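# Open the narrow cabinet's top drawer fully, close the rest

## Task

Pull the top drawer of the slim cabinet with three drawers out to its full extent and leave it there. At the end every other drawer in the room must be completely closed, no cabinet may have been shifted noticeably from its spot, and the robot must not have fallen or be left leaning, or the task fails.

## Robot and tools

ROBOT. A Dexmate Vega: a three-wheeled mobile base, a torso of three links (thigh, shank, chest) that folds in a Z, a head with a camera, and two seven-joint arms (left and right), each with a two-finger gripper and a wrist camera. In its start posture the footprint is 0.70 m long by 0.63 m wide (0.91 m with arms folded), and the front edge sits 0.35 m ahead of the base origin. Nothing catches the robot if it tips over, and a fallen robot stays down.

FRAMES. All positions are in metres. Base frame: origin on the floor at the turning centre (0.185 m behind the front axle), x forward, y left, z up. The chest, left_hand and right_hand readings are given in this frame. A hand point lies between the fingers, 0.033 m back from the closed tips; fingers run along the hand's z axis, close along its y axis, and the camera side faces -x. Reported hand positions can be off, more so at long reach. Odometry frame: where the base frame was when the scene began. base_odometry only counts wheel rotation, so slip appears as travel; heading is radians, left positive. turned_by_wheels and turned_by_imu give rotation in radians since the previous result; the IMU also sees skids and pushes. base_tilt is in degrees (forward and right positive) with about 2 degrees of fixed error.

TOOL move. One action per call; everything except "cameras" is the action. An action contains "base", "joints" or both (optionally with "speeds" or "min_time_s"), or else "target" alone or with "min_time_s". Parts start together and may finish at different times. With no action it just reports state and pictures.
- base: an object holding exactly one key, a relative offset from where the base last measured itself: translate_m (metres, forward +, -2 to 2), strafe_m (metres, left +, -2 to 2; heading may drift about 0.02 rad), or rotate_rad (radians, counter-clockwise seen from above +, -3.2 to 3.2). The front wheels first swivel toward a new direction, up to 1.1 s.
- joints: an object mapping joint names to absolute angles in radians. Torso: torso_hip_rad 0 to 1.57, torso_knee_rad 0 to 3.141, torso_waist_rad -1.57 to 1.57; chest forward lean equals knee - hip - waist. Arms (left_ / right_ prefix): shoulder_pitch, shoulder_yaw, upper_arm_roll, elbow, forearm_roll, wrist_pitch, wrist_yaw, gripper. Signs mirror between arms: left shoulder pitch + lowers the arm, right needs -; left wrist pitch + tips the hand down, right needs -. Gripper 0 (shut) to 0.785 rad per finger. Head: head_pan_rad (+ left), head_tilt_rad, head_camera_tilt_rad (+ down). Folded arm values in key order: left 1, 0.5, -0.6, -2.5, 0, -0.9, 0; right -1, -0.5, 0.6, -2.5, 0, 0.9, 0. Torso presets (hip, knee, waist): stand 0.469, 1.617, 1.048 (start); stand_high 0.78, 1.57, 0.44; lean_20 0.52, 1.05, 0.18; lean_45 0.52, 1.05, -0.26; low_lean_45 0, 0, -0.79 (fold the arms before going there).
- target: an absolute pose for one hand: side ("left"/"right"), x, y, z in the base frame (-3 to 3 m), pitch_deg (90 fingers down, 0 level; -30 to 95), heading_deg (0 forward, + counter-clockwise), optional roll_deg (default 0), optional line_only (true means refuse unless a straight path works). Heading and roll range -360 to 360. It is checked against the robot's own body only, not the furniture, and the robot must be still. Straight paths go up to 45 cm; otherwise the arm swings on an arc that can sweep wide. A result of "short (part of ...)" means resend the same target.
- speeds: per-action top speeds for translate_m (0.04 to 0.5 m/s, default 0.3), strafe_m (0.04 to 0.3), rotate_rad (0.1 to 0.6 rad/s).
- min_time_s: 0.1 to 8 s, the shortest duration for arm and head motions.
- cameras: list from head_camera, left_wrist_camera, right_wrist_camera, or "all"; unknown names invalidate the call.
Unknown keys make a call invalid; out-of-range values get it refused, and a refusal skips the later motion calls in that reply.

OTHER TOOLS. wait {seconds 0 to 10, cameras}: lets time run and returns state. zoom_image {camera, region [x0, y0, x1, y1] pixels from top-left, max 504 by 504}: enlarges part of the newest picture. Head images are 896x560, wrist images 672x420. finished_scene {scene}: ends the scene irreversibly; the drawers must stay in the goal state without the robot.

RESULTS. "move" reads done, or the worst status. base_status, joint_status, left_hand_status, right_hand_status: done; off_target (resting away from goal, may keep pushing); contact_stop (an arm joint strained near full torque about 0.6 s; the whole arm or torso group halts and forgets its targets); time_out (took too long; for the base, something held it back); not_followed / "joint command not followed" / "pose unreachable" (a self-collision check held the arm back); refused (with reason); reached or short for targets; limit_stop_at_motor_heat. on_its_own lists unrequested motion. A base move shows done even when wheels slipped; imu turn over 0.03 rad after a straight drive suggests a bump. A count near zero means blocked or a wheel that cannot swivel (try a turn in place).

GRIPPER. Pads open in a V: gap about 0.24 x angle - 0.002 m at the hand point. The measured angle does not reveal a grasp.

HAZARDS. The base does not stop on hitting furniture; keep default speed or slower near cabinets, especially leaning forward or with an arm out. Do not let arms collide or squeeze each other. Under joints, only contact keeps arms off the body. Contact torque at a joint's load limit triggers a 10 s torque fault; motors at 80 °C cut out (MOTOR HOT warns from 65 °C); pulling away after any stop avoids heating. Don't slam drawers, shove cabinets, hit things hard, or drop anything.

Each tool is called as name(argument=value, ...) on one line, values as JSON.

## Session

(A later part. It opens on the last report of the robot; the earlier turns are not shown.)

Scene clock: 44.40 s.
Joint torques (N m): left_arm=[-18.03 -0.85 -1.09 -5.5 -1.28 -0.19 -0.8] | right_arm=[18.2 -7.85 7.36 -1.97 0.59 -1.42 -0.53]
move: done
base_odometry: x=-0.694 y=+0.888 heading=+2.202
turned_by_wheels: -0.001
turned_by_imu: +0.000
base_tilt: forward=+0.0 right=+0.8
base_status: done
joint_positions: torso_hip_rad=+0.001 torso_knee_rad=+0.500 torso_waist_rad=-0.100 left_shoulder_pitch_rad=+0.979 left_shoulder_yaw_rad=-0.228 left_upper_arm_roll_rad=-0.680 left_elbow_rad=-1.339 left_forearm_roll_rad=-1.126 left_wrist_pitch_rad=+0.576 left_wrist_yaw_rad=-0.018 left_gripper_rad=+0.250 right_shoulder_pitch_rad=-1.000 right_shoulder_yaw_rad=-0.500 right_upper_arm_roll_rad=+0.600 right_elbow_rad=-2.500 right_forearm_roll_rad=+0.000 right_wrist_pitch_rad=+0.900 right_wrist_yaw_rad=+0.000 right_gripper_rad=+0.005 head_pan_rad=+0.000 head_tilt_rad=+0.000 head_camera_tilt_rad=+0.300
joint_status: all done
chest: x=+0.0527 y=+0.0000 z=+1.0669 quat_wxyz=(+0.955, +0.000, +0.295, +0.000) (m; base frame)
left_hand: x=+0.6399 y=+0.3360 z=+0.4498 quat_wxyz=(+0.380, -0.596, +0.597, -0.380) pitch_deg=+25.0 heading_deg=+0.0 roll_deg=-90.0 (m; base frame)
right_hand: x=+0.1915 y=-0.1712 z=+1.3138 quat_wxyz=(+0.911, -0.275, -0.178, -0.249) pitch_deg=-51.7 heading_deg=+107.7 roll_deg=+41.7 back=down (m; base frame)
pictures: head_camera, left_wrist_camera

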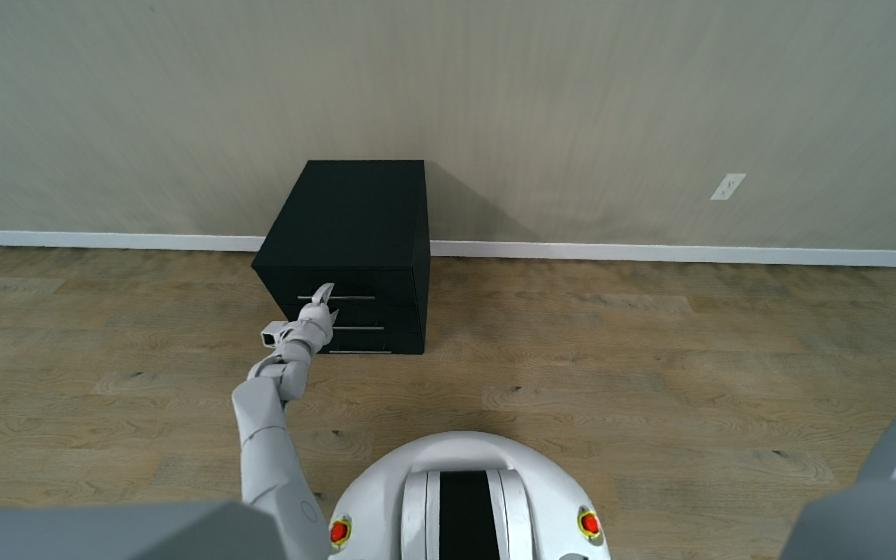

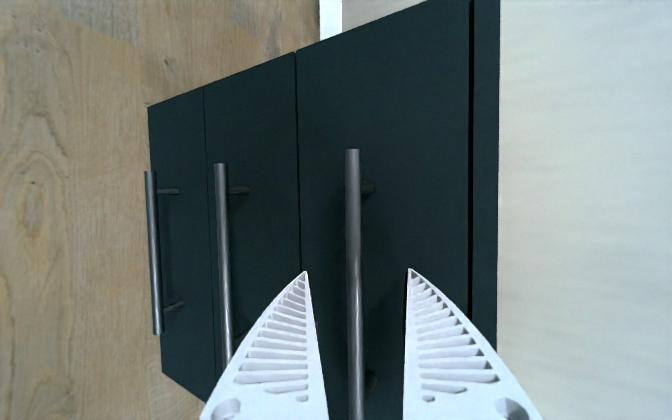

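move(base={"translate_m": 0.03}, cameras=["head_camera", "left_wrist_camera"])

zoom_image(camera="head_camera", region=[240, 240, 440, 370])

zoom_image(camera="left_wrist_camera", region=[200, 130, 500, 420])

Scene clock: 47.00 s.
Joint torques (N m): left_arm=[-18.96 0.04 2.9 -5.29 -1.23 0.06 -0.48] | right_arm=[18.38 -8.14 6.82 -1.74 0.64 -1.62 -0.49]
move: done
base_odometry: x=-0.711 y=+0.913 heading=+2.202
turned_by_wheels: +0.000
turned_by_imu: +0.000
base_tilt: forward=+0.1 right=+0.8
base_status: done
joint_positions: torso_hip_rad=+0.001 torso_knee_rad=+0.500 torso_waist_rad=-0.100 left_shoulder_pitch_rad=+0.979 left_shoulder_yaw_rad=-0.228 left_upper_arm_roll_rad=-0.681 left_elbow_rad=-1.339 left_forearm_roll_rad=-1.126 left_wrist_pitch_rad=+0.576 left_wrist_yaw_rad=-0.018 left_gripper_rad=+0.250 right_shoulder_pitch_rad=-1.000 right_shoulder_yaw_rad=-0.500 right_upper_arm_roll_rad=+0.600 right_elbow_rad=-2.500 right_forearm_roll_rad=+0.000 right_wrist_pitch_rad=+0.900 right_wrist_yaw_rad=+0.000 right_gripper_rad=+0.005 head_pan_rad=+0.000 head_tilt_rad=+0.000 head_camera_tilt_rad=+0.300
joint_status: not commanded
chest: x=+0.0527 y=+0.0000 z=+1.0669 quat_wxyz=(+0.955, +0.000, +0.295, +0.000) (m; base frame)
left_hand: x=+0.6398 y=+0.3361 z=+0.4499 quat_wxyz=(+0.380, -0.596, +0.596, -0.380) pitch_deg=+25.0 heading_deg=+0.0 roll_deg=-90.0 (m; base frame)
right_hand: x=+0.1914 y=-0.1712 z=+1.3138 quat_wxyz=(+0.911, -0.275, -0.179, -0.249) pitch_deg=-51.7 heading_deg=+107.7 roll_deg=+41.7 back=down (m; base frame)
pictures: head_camera, left_wrist_camera

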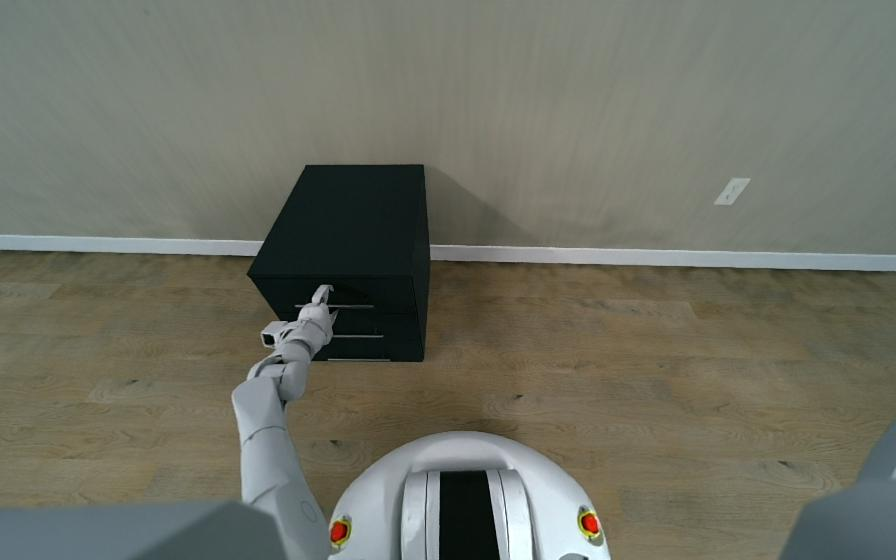

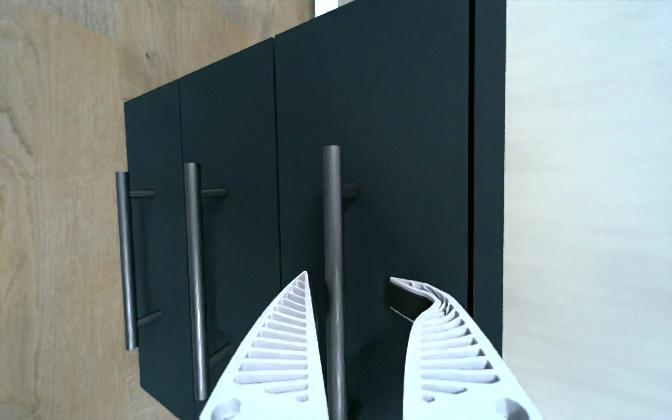

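Scaled by 2.520 from the camera's 896x560 image, which has a finer 960x600 frame.

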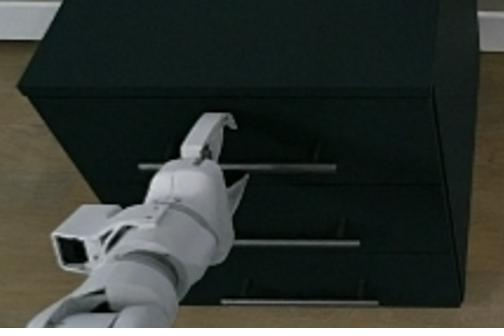

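Scaled by 1.680 from the camera's 672x420 image, which has a finer 960x600 frame.

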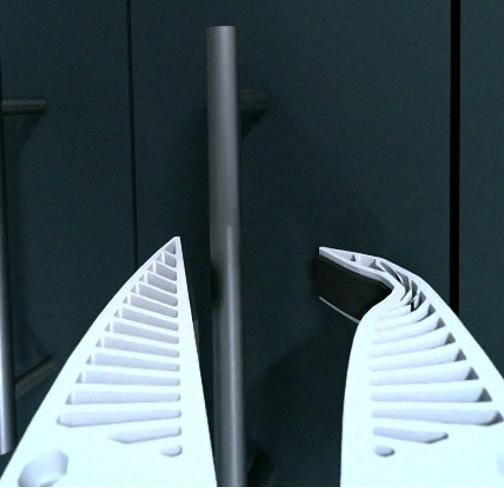

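move(target={"side": "left", "x": 0.632, "y": 0.336, "z": 0.436, "pitch_deg": 25, "heading_deg": 0, "roll_deg": -90, "line_only": true}, cameras=["left_wrist_camera"])

move(joints={"left_gripper_rad": 0.1}, cameras=["left_wrist_camera"])

Scene clock: 48.77 s.
Joint torques (N m): left_arm=[-12.36 5.06 6.33 -4.16 -0.34 0.48 -0.67] | right_arm=[16.93 -7.61 6.86 -1.1 0.73 -0.78 -0.63]
move: done
base_odometry: x=-0.711 y=+0.913 heading=+2.202
turned_by_wheels: +0.000
turned_by_imu: +0.000
base_tilt: forward=+0.0 right=+0.8
base_status: not commanded
joint_positions: torso_hip_rad=+0.001 torso_knee_rad=+0.500 torso_waist_rad=-0.100 left_shoulder_pitch_rad=+0.984 left_shoulder_yaw_rad=-0.214 left_upper_arm_roll_rad=-0.681 left_elbow_rad=-1.292 left_forearm_roll_rad=-1.114 left_wrist_pitch_rad=+0.562 left_wrist_yaw_rad=-0.064 left_gripper_rad=+0.250 right_shoulder_pitch_rad=-1.000 right_shoulder_yaw_rad=-0.500 right_upper_arm_roll_rad=+0.600 right_elbow_rad=-2.500 right_forearm_roll_rad=+0.000 right_wrist_pitch_rad=+0.900 right_wrist_yaw_rad=+0.000 right_gripper_rad=+0.005 head_pan_rad=+0.000 head_tilt_rad=+0.000 head_camera_tilt_rad=+0.300
joint_status: not commanded
chest: x=+0.0527 y=+0.0000 z=+1.0669 quat_wxyz=(+0.955, +0.000, +0.295, +0.000) (m; base frame)
left_hand: x=+0.6325 y=+0.3362 z=+0.4369 quat_wxyz=(+0.380, -0.597, +0.596, -0.380) pitch_deg=+25.0 heading_deg=+0.0 roll_deg=+90.0 (m; base frame)
left_hand_status: reached (straight line, planned for 0.5 s): 1 mm and 0.0 deg off.
right_hand: x=+0.1914 y=-0.1712 z=+1.3138 quat_wxyz=(+0.911, -0.275, -0.179, -0.249) pitch_deg=-51.7 heading_deg=+107.7 roll_deg=+41.7 back=down (m; base frame)
pictures: left_wrist_camera

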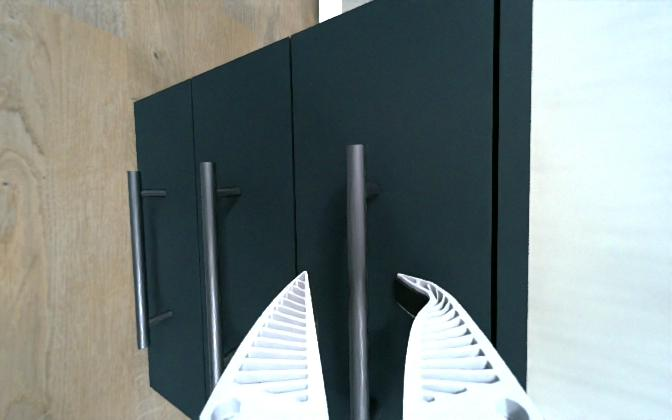

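Scene clock: 49.53 s.
Joint torques (N m): left_arm=[-11.43 4.25 5.22 -6.07 -1.19 -0.28 -1.43] | right_arm=[19.03 -8.52 7.04 -1.69 0.71 -0.97 -0.58]
move: done
base_odometry: x=-0.711 y=+0.913 heading=+2.202
turned_by_wheels: +0.000
turned_by_imu: +0.000
base_tilt: forward=+0.1 right=+0.7
base_status: not commanded
joint_positions: torso_hip_rad=+0.001 torso_knee_rad=+0.500 torso_waist_rad=-0.100 left_shoulder_pitch_rad=+0.984 left_shoulder_yaw_rad=-0.213 left_upper_arm_roll_rad=-0.681 left_elbow_rad=-1.289 left_forearm_roll_rad=-1.113 left_wrist_pitch_rad=+0.561 left_wrist_yaw_rad=-0.067 left_gripper_rad=+0.100 right_shoulder_pitch_rad=-1.000 right_shoulder_yaw_rad=-0.500 right_upper_arm_roll_rad=+0.600 right_elbow_rad=-2.500 right_forearm_roll_rad=+0.000 right_wrist_pitch_rad=+0.900 right_wrist_yaw_rad=+0.000 right_gripper_rad=+0.005 head_pan_rad=+0.000 head_tilt_rad=+0.000 head_camera_tilt_rad=+0.300
joint_status: all done
chest: x=+0.0527 y=+0.0000 z=+1.0669 quat_wxyz=(+0.955, +0.000, +0.295, +0.000) (m; base frame)
left_hand: x=+0.6319 y=+0.3361 z=+0.4360 quat_wxyz=(+0.380, -0.597, +0.596, -0.380) pitch_deg=+25.0 heading_deg=+0.0 roll_deg=+90.0 (m; base frame)
right_hand: x=+0.1914 y=-0.1712 z=+1.3138 quat_wxyz=(+0.911, -0.275, -0.179, -0.249) pitch_deg=-51.7 heading_deg=+107.7 roll_deg=+41.7 back=down (m; base frame)
pictures: left_wrist_camera

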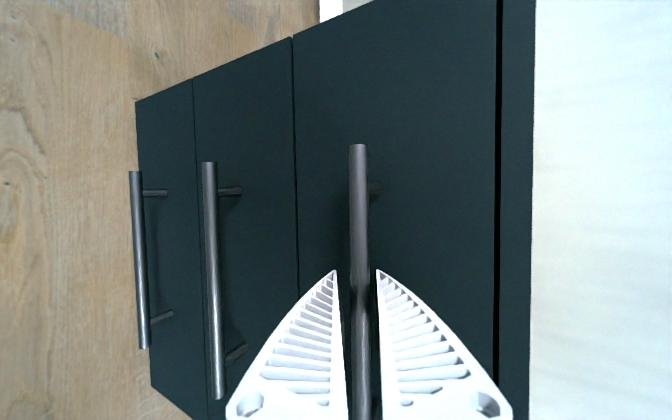

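Close and pull a little with the base.

move(joints={"left_gripper_rad": 0.0}, cameras=["left_wrist_camera"])

move(base={"translate_m": -0.08}, speeds={"translate_m": 0.08}, cameras=["head_camera", "left_wrist_camera"])

Scene clock: 50.27 s.
Joint torques (N m): left_arm=[-10.53 4.59 2.85 -5.21 -0.84 -0.39 -0.88] | right_arm=[17.3 -8.06 6.74 -2.17 0.8 -0.98 -0.64]
move: done
base_odometry: x=-0.712 y=+0.913 heading=+2.202
turned_by_wheels: +0.000
turned_by_imu: +0.000
base_tilt: forward=+0.1 right=+0.7
base_status: not commanded
joint_positions: torso_hip_rad=+0.001 torso_knee_rad=+0.500 torso_waist_rad=-0.100 left_shoulder_pitch_rad=+0.984 left_shoulder_yaw_rad=-0.213 left_upper_arm_roll_rad=-0.680 left_elbow_rad=-1.289 left_forearm_roll_rad=-1.113 left_wrist_pitch_rad=+0.560 left_wrist_yaw_rad=-0.068 left_gripper_rad=+0.000 right_shoulder_pitch_rad=-1.000 right_shoulder_yaw_rad=-0.500 right_upper_arm_roll_rad=+0.600 right_elbow_rad=-2.500 right_forearm_roll_rad=+0.000 right_wrist_pitch_rad=+0.900 right_wrist_yaw_rad=+0.000 right_gripper_rad=+0.005 head_pan_rad=+0.000 head_tilt_rad=+0.000 head_camera_tilt_rad=+0.300
joint_status: all done
chest: x=+0.0527 y=+0.0000 z=+1.0669 quat_wxyz=(+0.955, +0.000, +0.295, +0.000) (m; base frame)
left_hand: x=+0.6320 y=+0.3360 z=+0.4359 quat_wxyz=(+0.380, -0.596, +0.596, -0.380) pitch_deg=+25.0 heading_deg=+0.0 roll_deg=+90.0 (m; base frame)
right_hand: x=+0.1915 y=-0.1712 z=+1.3138 quat_wxyz=(+0.911, -0.275, -0.179, -0.249) pitch_deg=-51.7 heading_deg=+107.7 roll_deg=+41.7 back=down (m; base frame)
pictures: left_wrist_camera

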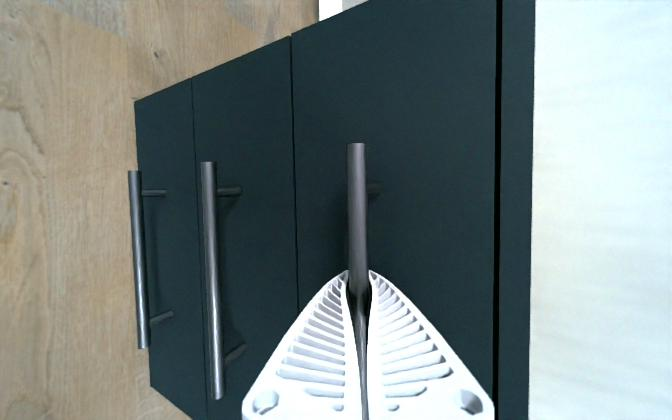

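Scene clock: 52.07 s.
Joint torques (N m): left_arm=[-9.93 -0.47 1.71 -4.53 -0.89 1.37 -0.86] | right_arm=[17.92 -7.5 6.81 -1.92 0.71 -0.9 -0.51]
move: done
base_odometry: x=-0.664 y=+0.848 heading=+2.202
turned_by_wheels: +0.000
turned_by_imu: +0.001
base_tilt: forward=+0.1 right=+0.8
base_status: done
joint_positions: torso_hip_rad=+0.001 torso_knee_rad=+0.500 torso_waist_rad=-0.100 left_shoulder_pitch_rad=+0.984 left_shoulder_yaw_rad=-0.213 left_upper_arm_roll_rad=-0.680 left_elbow_rad=-1.289 left_forearm_roll_rad=-1.113 left_wrist_pitch_rad=+0.560 left_wrist_yaw_rad=-0.068 left_gripper_rad=+0.000 right_shoulder_pitch_rad=-1.000 right_shoulder_yaw_rad=-0.500 right_upper_arm_roll_rad=+0.600 right_elbow_rad=-2.500 right_forearm_roll_rad=+0.000 right_wrist_pitch_rad=+0.900 right_wrist_yaw_rad=+0.000 right_gripper_rad=+0.005 head_pan_rad=+0.000 head_tilt_rad=+0.000 head_camera_tilt_rad=+0.300
joint_status: not commanded
chest: x=+0.0527 y=+0.0000 z=+1.0669 quat_wxyz=(+0.955, +0.000, +0.295, +0.000) (m; base frame)
left_hand: x=+0.6320 y=+0.3362 z=+0.4359 quat_wxyz=(+0.380, -0.596, +0.596, -0.380) pitch_deg=+25.0 heading_deg=+0.0 roll_deg=-90.0 (m; base frame)
right_hand: x=+0.1915 y=-0.1712 z=+1.3138 quat_wxyz=(+0.911, -0.275, -0.179, -0.249) pitch_deg=-51.7 heading_deg=+107.7 roll_deg=+41.7 back=down (m; base frame)
pictures: head_camera, left_wrist_camera

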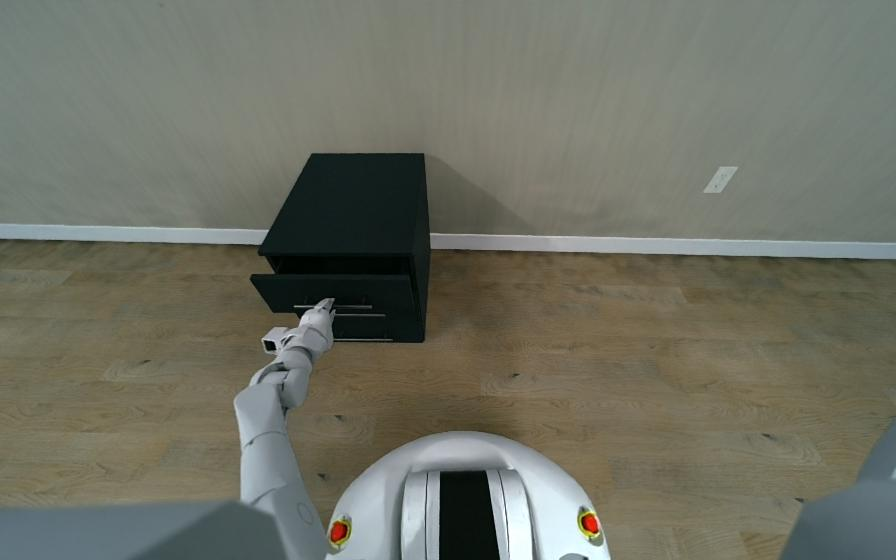

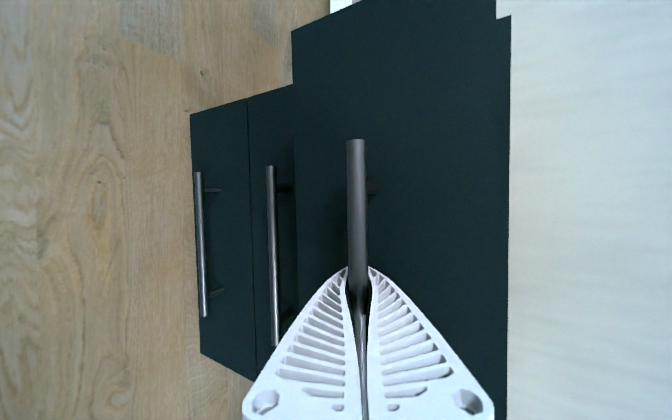

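move(base={"translate_m": -0.2}, speeds={"translate_m": 0.1}, cameras=["head_camera", "left_wrist_camera"])

move(base={"translate_m": -0.06}, speeds={"translate_m": 0.06}, cameras=["head_camera", "left_wrist_camera"])

Scene clock: 55.27 s.
Joint torques (N m): left_arm=[-10.7 -0.67 4.07 -3.54 -0.64 2.43 -1.14] | right_arm=[18.13 -8.53 7.13 -2.17 0.61 -1.19 -0.46]
move: done
base_odometry: x=-0.546 y=+0.687 heading=+2.201
turned_by_wheels: -0.001
turned_by_imu: -0.001
base_tilt: forward=+0.0 right=+0.7
base_status: done
joint_positions: torso_hip_rad=+0.001 torso_knee_rad=+0.500 torso_waist_rad=-0.100 left_shoulder_pitch_rad=+0.984 left_shoulder_yaw_rad=-0.213 left_upper_arm_roll_rad=-0.681 left_elbow_rad=-1.289 left_forearm_roll_rad=-1.113 left_wrist_pitch_rad=+0.560 left_wrist_yaw_rad=-0.068 left_gripper_rad=+0.000 right_shoulder_pitch_rad=-1.000 right_shoulder_yaw_rad=-0.500 right_upper_arm_roll_rad=+0.600 right_elbow_rad=-2.500 right_forearm_roll_rad=+0.000 right_wrist_pitch_rad=+0.900 right_wrist_yaw_rad=+0.000 right_gripper_rad=+0.005 head_pan_rad=+0.000 head_tilt_rad=+0.000 head_camera_tilt_rad=+0.300
joint_status: not commanded
chest: x=+0.0527 y=+0.0000 z=+1.0669 quat_wxyz=(+0.955, +0.000, +0.295, +0.000) (m; base frame)
left_hand: x=+0.6320 y=+0.3366 z=+0.4359 quat_wxyz=(+0.380, -0.597, +0.596, -0.380) pitch_deg=+25.0 heading_deg=+0.1 roll_deg=-90.0 (m; base frame)
right_hand: x=+0.1915 y=-0.1712 z=+1.3138 quat_wxyz=(+0.911, -0.275, -0.179, -0.249) pitch_deg=-51.7 heading_deg=+107.7 roll_deg=+41.7 back=down (m; base frame)
pictures: head_camera, left_wrist_camera

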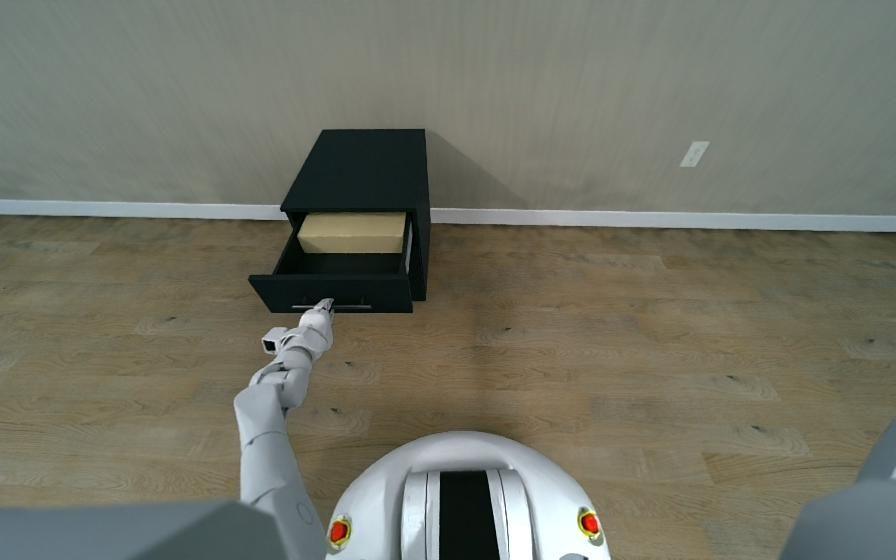

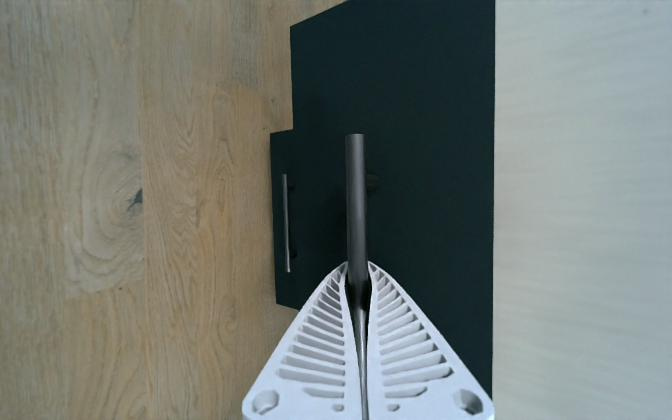

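Scene clock: 56.87 s.
Joint torques (N m): left_arm=[-9.65 0.55 3.56 -3.84 -0.9 2.68 -1.08] | right_arm=[17.78 -6.88 6.78 -1.47 0.69 -1.04 -0.77]
move: done
base_odometry: x=-0.511 y=+0.638 heading=+2.200
turned_by_wheels: -0.001
turned_by_imu: -0.001
base_tilt: forward=+0.1 right=+0.8
base_status: done
joint_positions: torso_hip_rad=+0.001 torso_knee_rad=+0.500 torso_waist_rad=-0.100 left_shoulder_pitch_rad=+0.984 left_shoulder_yaw_rad=-0.213 left_upper_arm_roll_rad=-0.681 left_elbow_rad=-1.289 left_forearm_roll_rad=-1.113 left_wrist_pitch_rad=+0.560 left_wrist_yaw_rad=-0.068 left_gripper_rad=+0.000 right_shoulder_pitch_rad=-1.000 right_shoulder_yaw_rad=-0.500 right_upper_arm_roll_rad=+0.600 right_elbow_rad=-2.500 right_forearm_roll_rad=+0.000 right_wrist_pitch_rad=+0.900 right_wrist_yaw_rad=+0.000 right_gripper_rad=+0.005 head_pan_rad=+0.000 head_tilt_rad=+0.000 head_camera_tilt_rad=+0.300
joint_status: not commanded
chest: x=+0.0527 y=+0.0000 z=+1.0669 quat_wxyz=(+0.955, +0.000, +0.295, +0.000) (m; base frame)
left_hand: x=+0.6320 y=+0.3365 z=+0.4359 quat_wxyz=(+0.380, -0.597, +0.596, -0.380) pitch_deg=+25.0 heading_deg=+0.1 roll_deg=-90.0 (m; base frame)
right_hand: x=+0.1915 y=-0.1712 z=+1.3138 quat_wxyz=(+0.911, -0.275, -0.179, -0.249) pitch_deg=-51.7 heading_deg=+107.7 roll_deg=+41.7 back=down (m; base frame)
pictures: head_camera, left_wrist_camera

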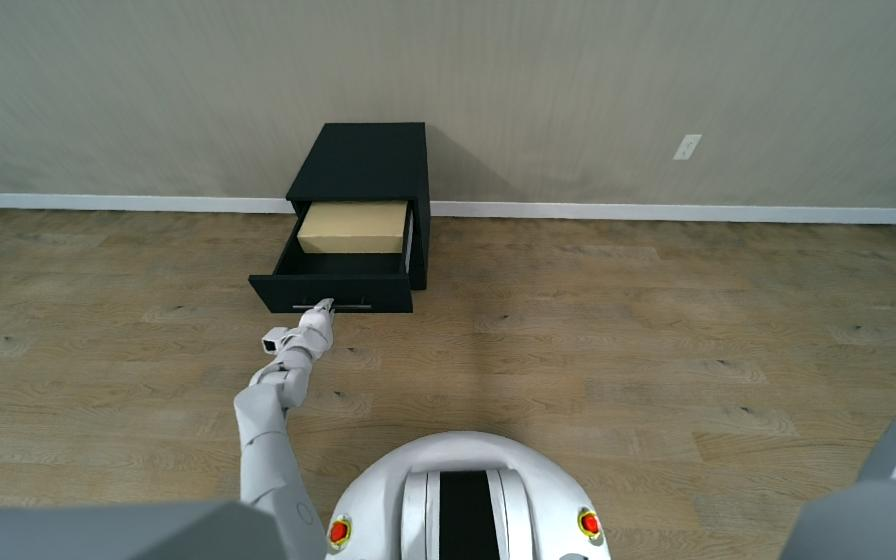

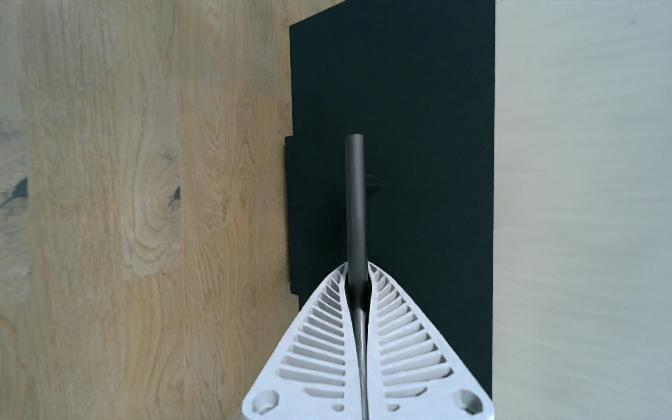

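move(base={"translate_m": -0.05}, speeds={"translate_m": 0.05}, cameras=["head_camera", "left_wrist_camera"])

move(base={"translate_m": -0.03}, speeds={"translate_m": 0.05}, cameras=["head_camera", "left_wrist_camera"])

Scene clock: 58.77 s.
Joint torques (N m): left_arm=[-5.54 -1.1 1.78 -1.53 0.58 0.59 0.7] | right_arm=[17.58 -7.42 6.85 -1.7 0.79 -1.26 -0.63]
move: done
base_odometry: x=-0.482 y=+0.598 heading=+2.199
turned_by_wheels: -0.001
turned_by_imu: -0.001
base_tilt: forward=+0.0 right=+0.7
base_status: done
joint_positions: torso_hip_rad=+0.001 torso_knee_rad=+0.500 torso_waist_rad=-0.100 left_shoulder_pitch_rad=+0.984 left_shoulder_yaw_rad=-0.213 left_upper_arm_roll_rad=-0.680 left_elbow_rad=-1.289 left_forearm_roll_rad=-1.113 left_wrist_pitch_rad=+0.560 left_wrist_yaw_rad=-0.069 left_gripper_rad=+0.000 right_shoulder_pitch_rad=-1.000 right_shoulder_yaw_rad=-0.500 right_upper_arm_roll_rad=+0.600 right_elbow_rad=-2.500 right_forearm_roll_rad=+0.000 right_wrist_pitch_rad=+0.900 right_wrist_yaw_rad=+0.000 right_gripper_rad=+0.005 head_pan_rad=+0.000 head_tilt_rad=+0.000 head_camera_tilt_rad=+0.300
joint_status: not commanded
chest: x=+0.0527 y=+0.0000 z=+1.0669 quat_wxyz=(+0.955, +0.000, +0.295, +0.000) (m; base frame)
left_hand: x=+0.6323 y=+0.3363 z=+0.4365 quat_wxyz=(+0.380, -0.596, +0.596, -0.380) pitch_deg=+24.9 heading_deg=+0.0 roll_deg=-90.0 (m; base frame)
right_hand: x=+0.1914 y=-0.1712 z=+1.3138 quat_wxyz=(+0.911, -0.275, -0.179, -0.249) pitch_deg=-51.7 heading_deg=+107.7 roll_deg=+41.7 back=down (m; base frame)
pictures: head_camera, left_wrist_camera

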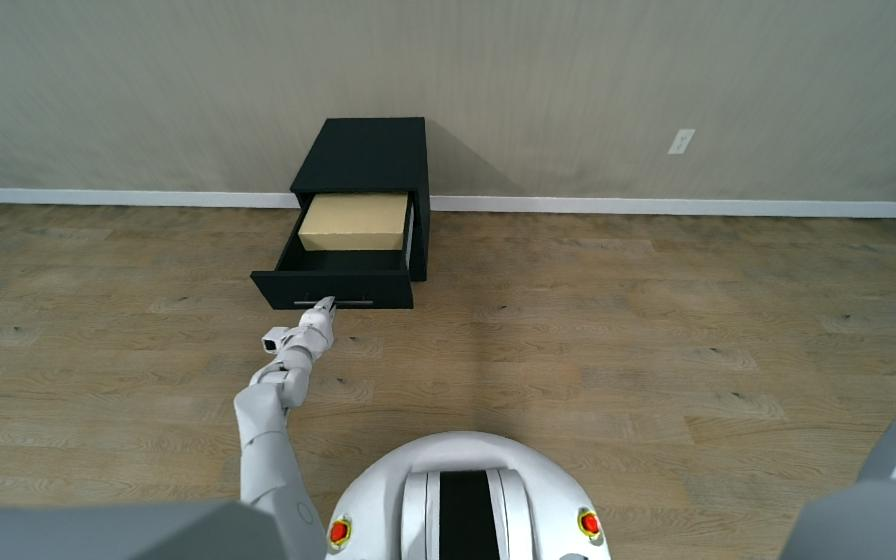

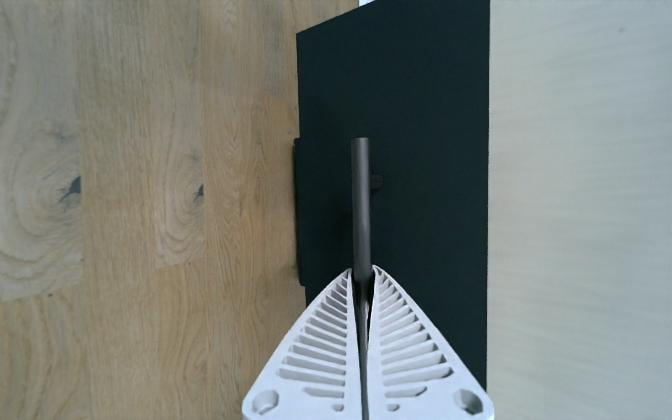

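Scene clock: 60.03 s.
Joint torques (N m): left_arm=[-8.86 1.4 0.31 -5.89 -0.74 -0.29 -0.58] | right_arm=[18.41 -7.69 6.76 -1.21 0.82 -0.96 -0.48]
move: done
base_odometry: x=-0.464 y=+0.573 heading=+2.199
turned_by_wheels: -0.001
turned_by_imu: -0.001
base_tilt: forward=+0.0 right=+0.8
base_status: done
joint_positions: torso_hip_rad=+0.001 torso_knee_rad=+0.500 torso_waist_rad=-0.100 left_shoulder_pitch_rad=+0.984 left_shoulder_yaw_rad=-0.213 left_upper_arm_roll_rad=-0.680 left_elbow_rad=-1.289 left_forearm_roll_rad=-1.113 left_wrist_pitch_rad=+0.560 left_wrist_yaw_rad=-0.068 left_gripper_rad=+0.000 right_shoulder_pitch_rad=-1.000 right_shoulder_yaw_rad=-0.500 right_upper_arm_roll_rad=+0.600 right_elbow_rad=-2.500 right_forearm_roll_rad=+0.000 right_wrist_pitch_rad=+0.900 right_wrist_yaw_rad=+0.000 right_gripper_rad=+0.005 head_pan_rad=+0.000 head_tilt_rad=+0.000 head_camera_tilt_rad=+0.300
joint_status: not commanded
chest: x=+0.0527 y=+0.0000 z=+1.0669 quat_wxyz=(+0.955, +0.000, +0.295, +0.000) (m; base frame)
left_hand: x=+0.6321 y=+0.3360 z=+0.4360 quat_wxyz=(+0.380, -0.596, +0.596, -0.380) pitch_deg=+25.0 heading_deg=+0.0 roll_deg=-90.0 (m; base frame)
right_hand: x=+0.1914 y=-0.1712 z=+1.3138 quat_wxyz=(+0.911, -0.275, -0.179, -0.249) pitch_deg=-51.7 heading_deg=+107.7 roll_deg=+41.7 back=down (m; base frame)
pictures: head_camera, left_wrist_camera

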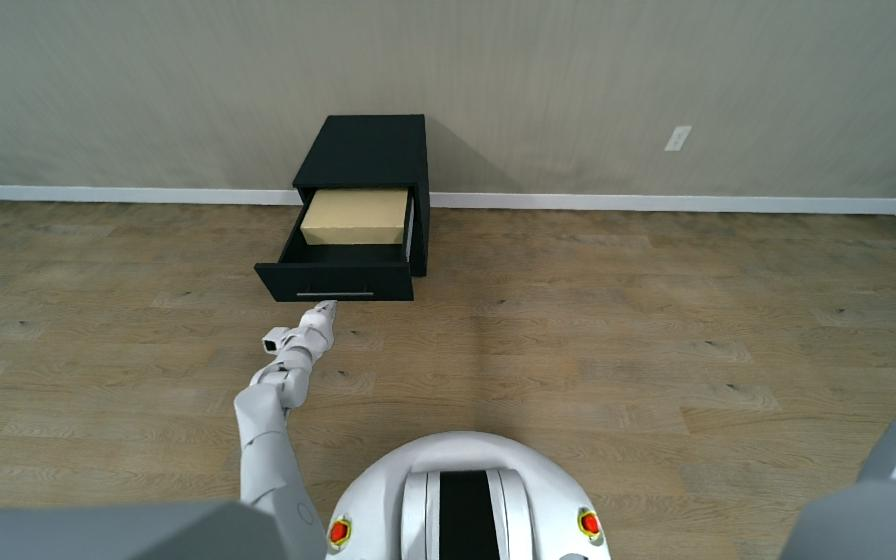

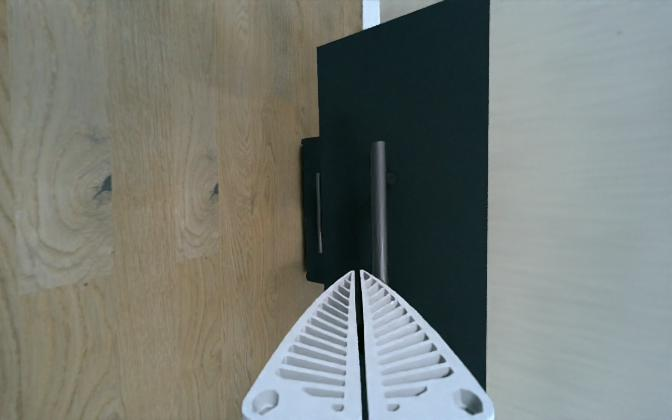

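finished_scene(scene=1)

The scene is finished: the task was done.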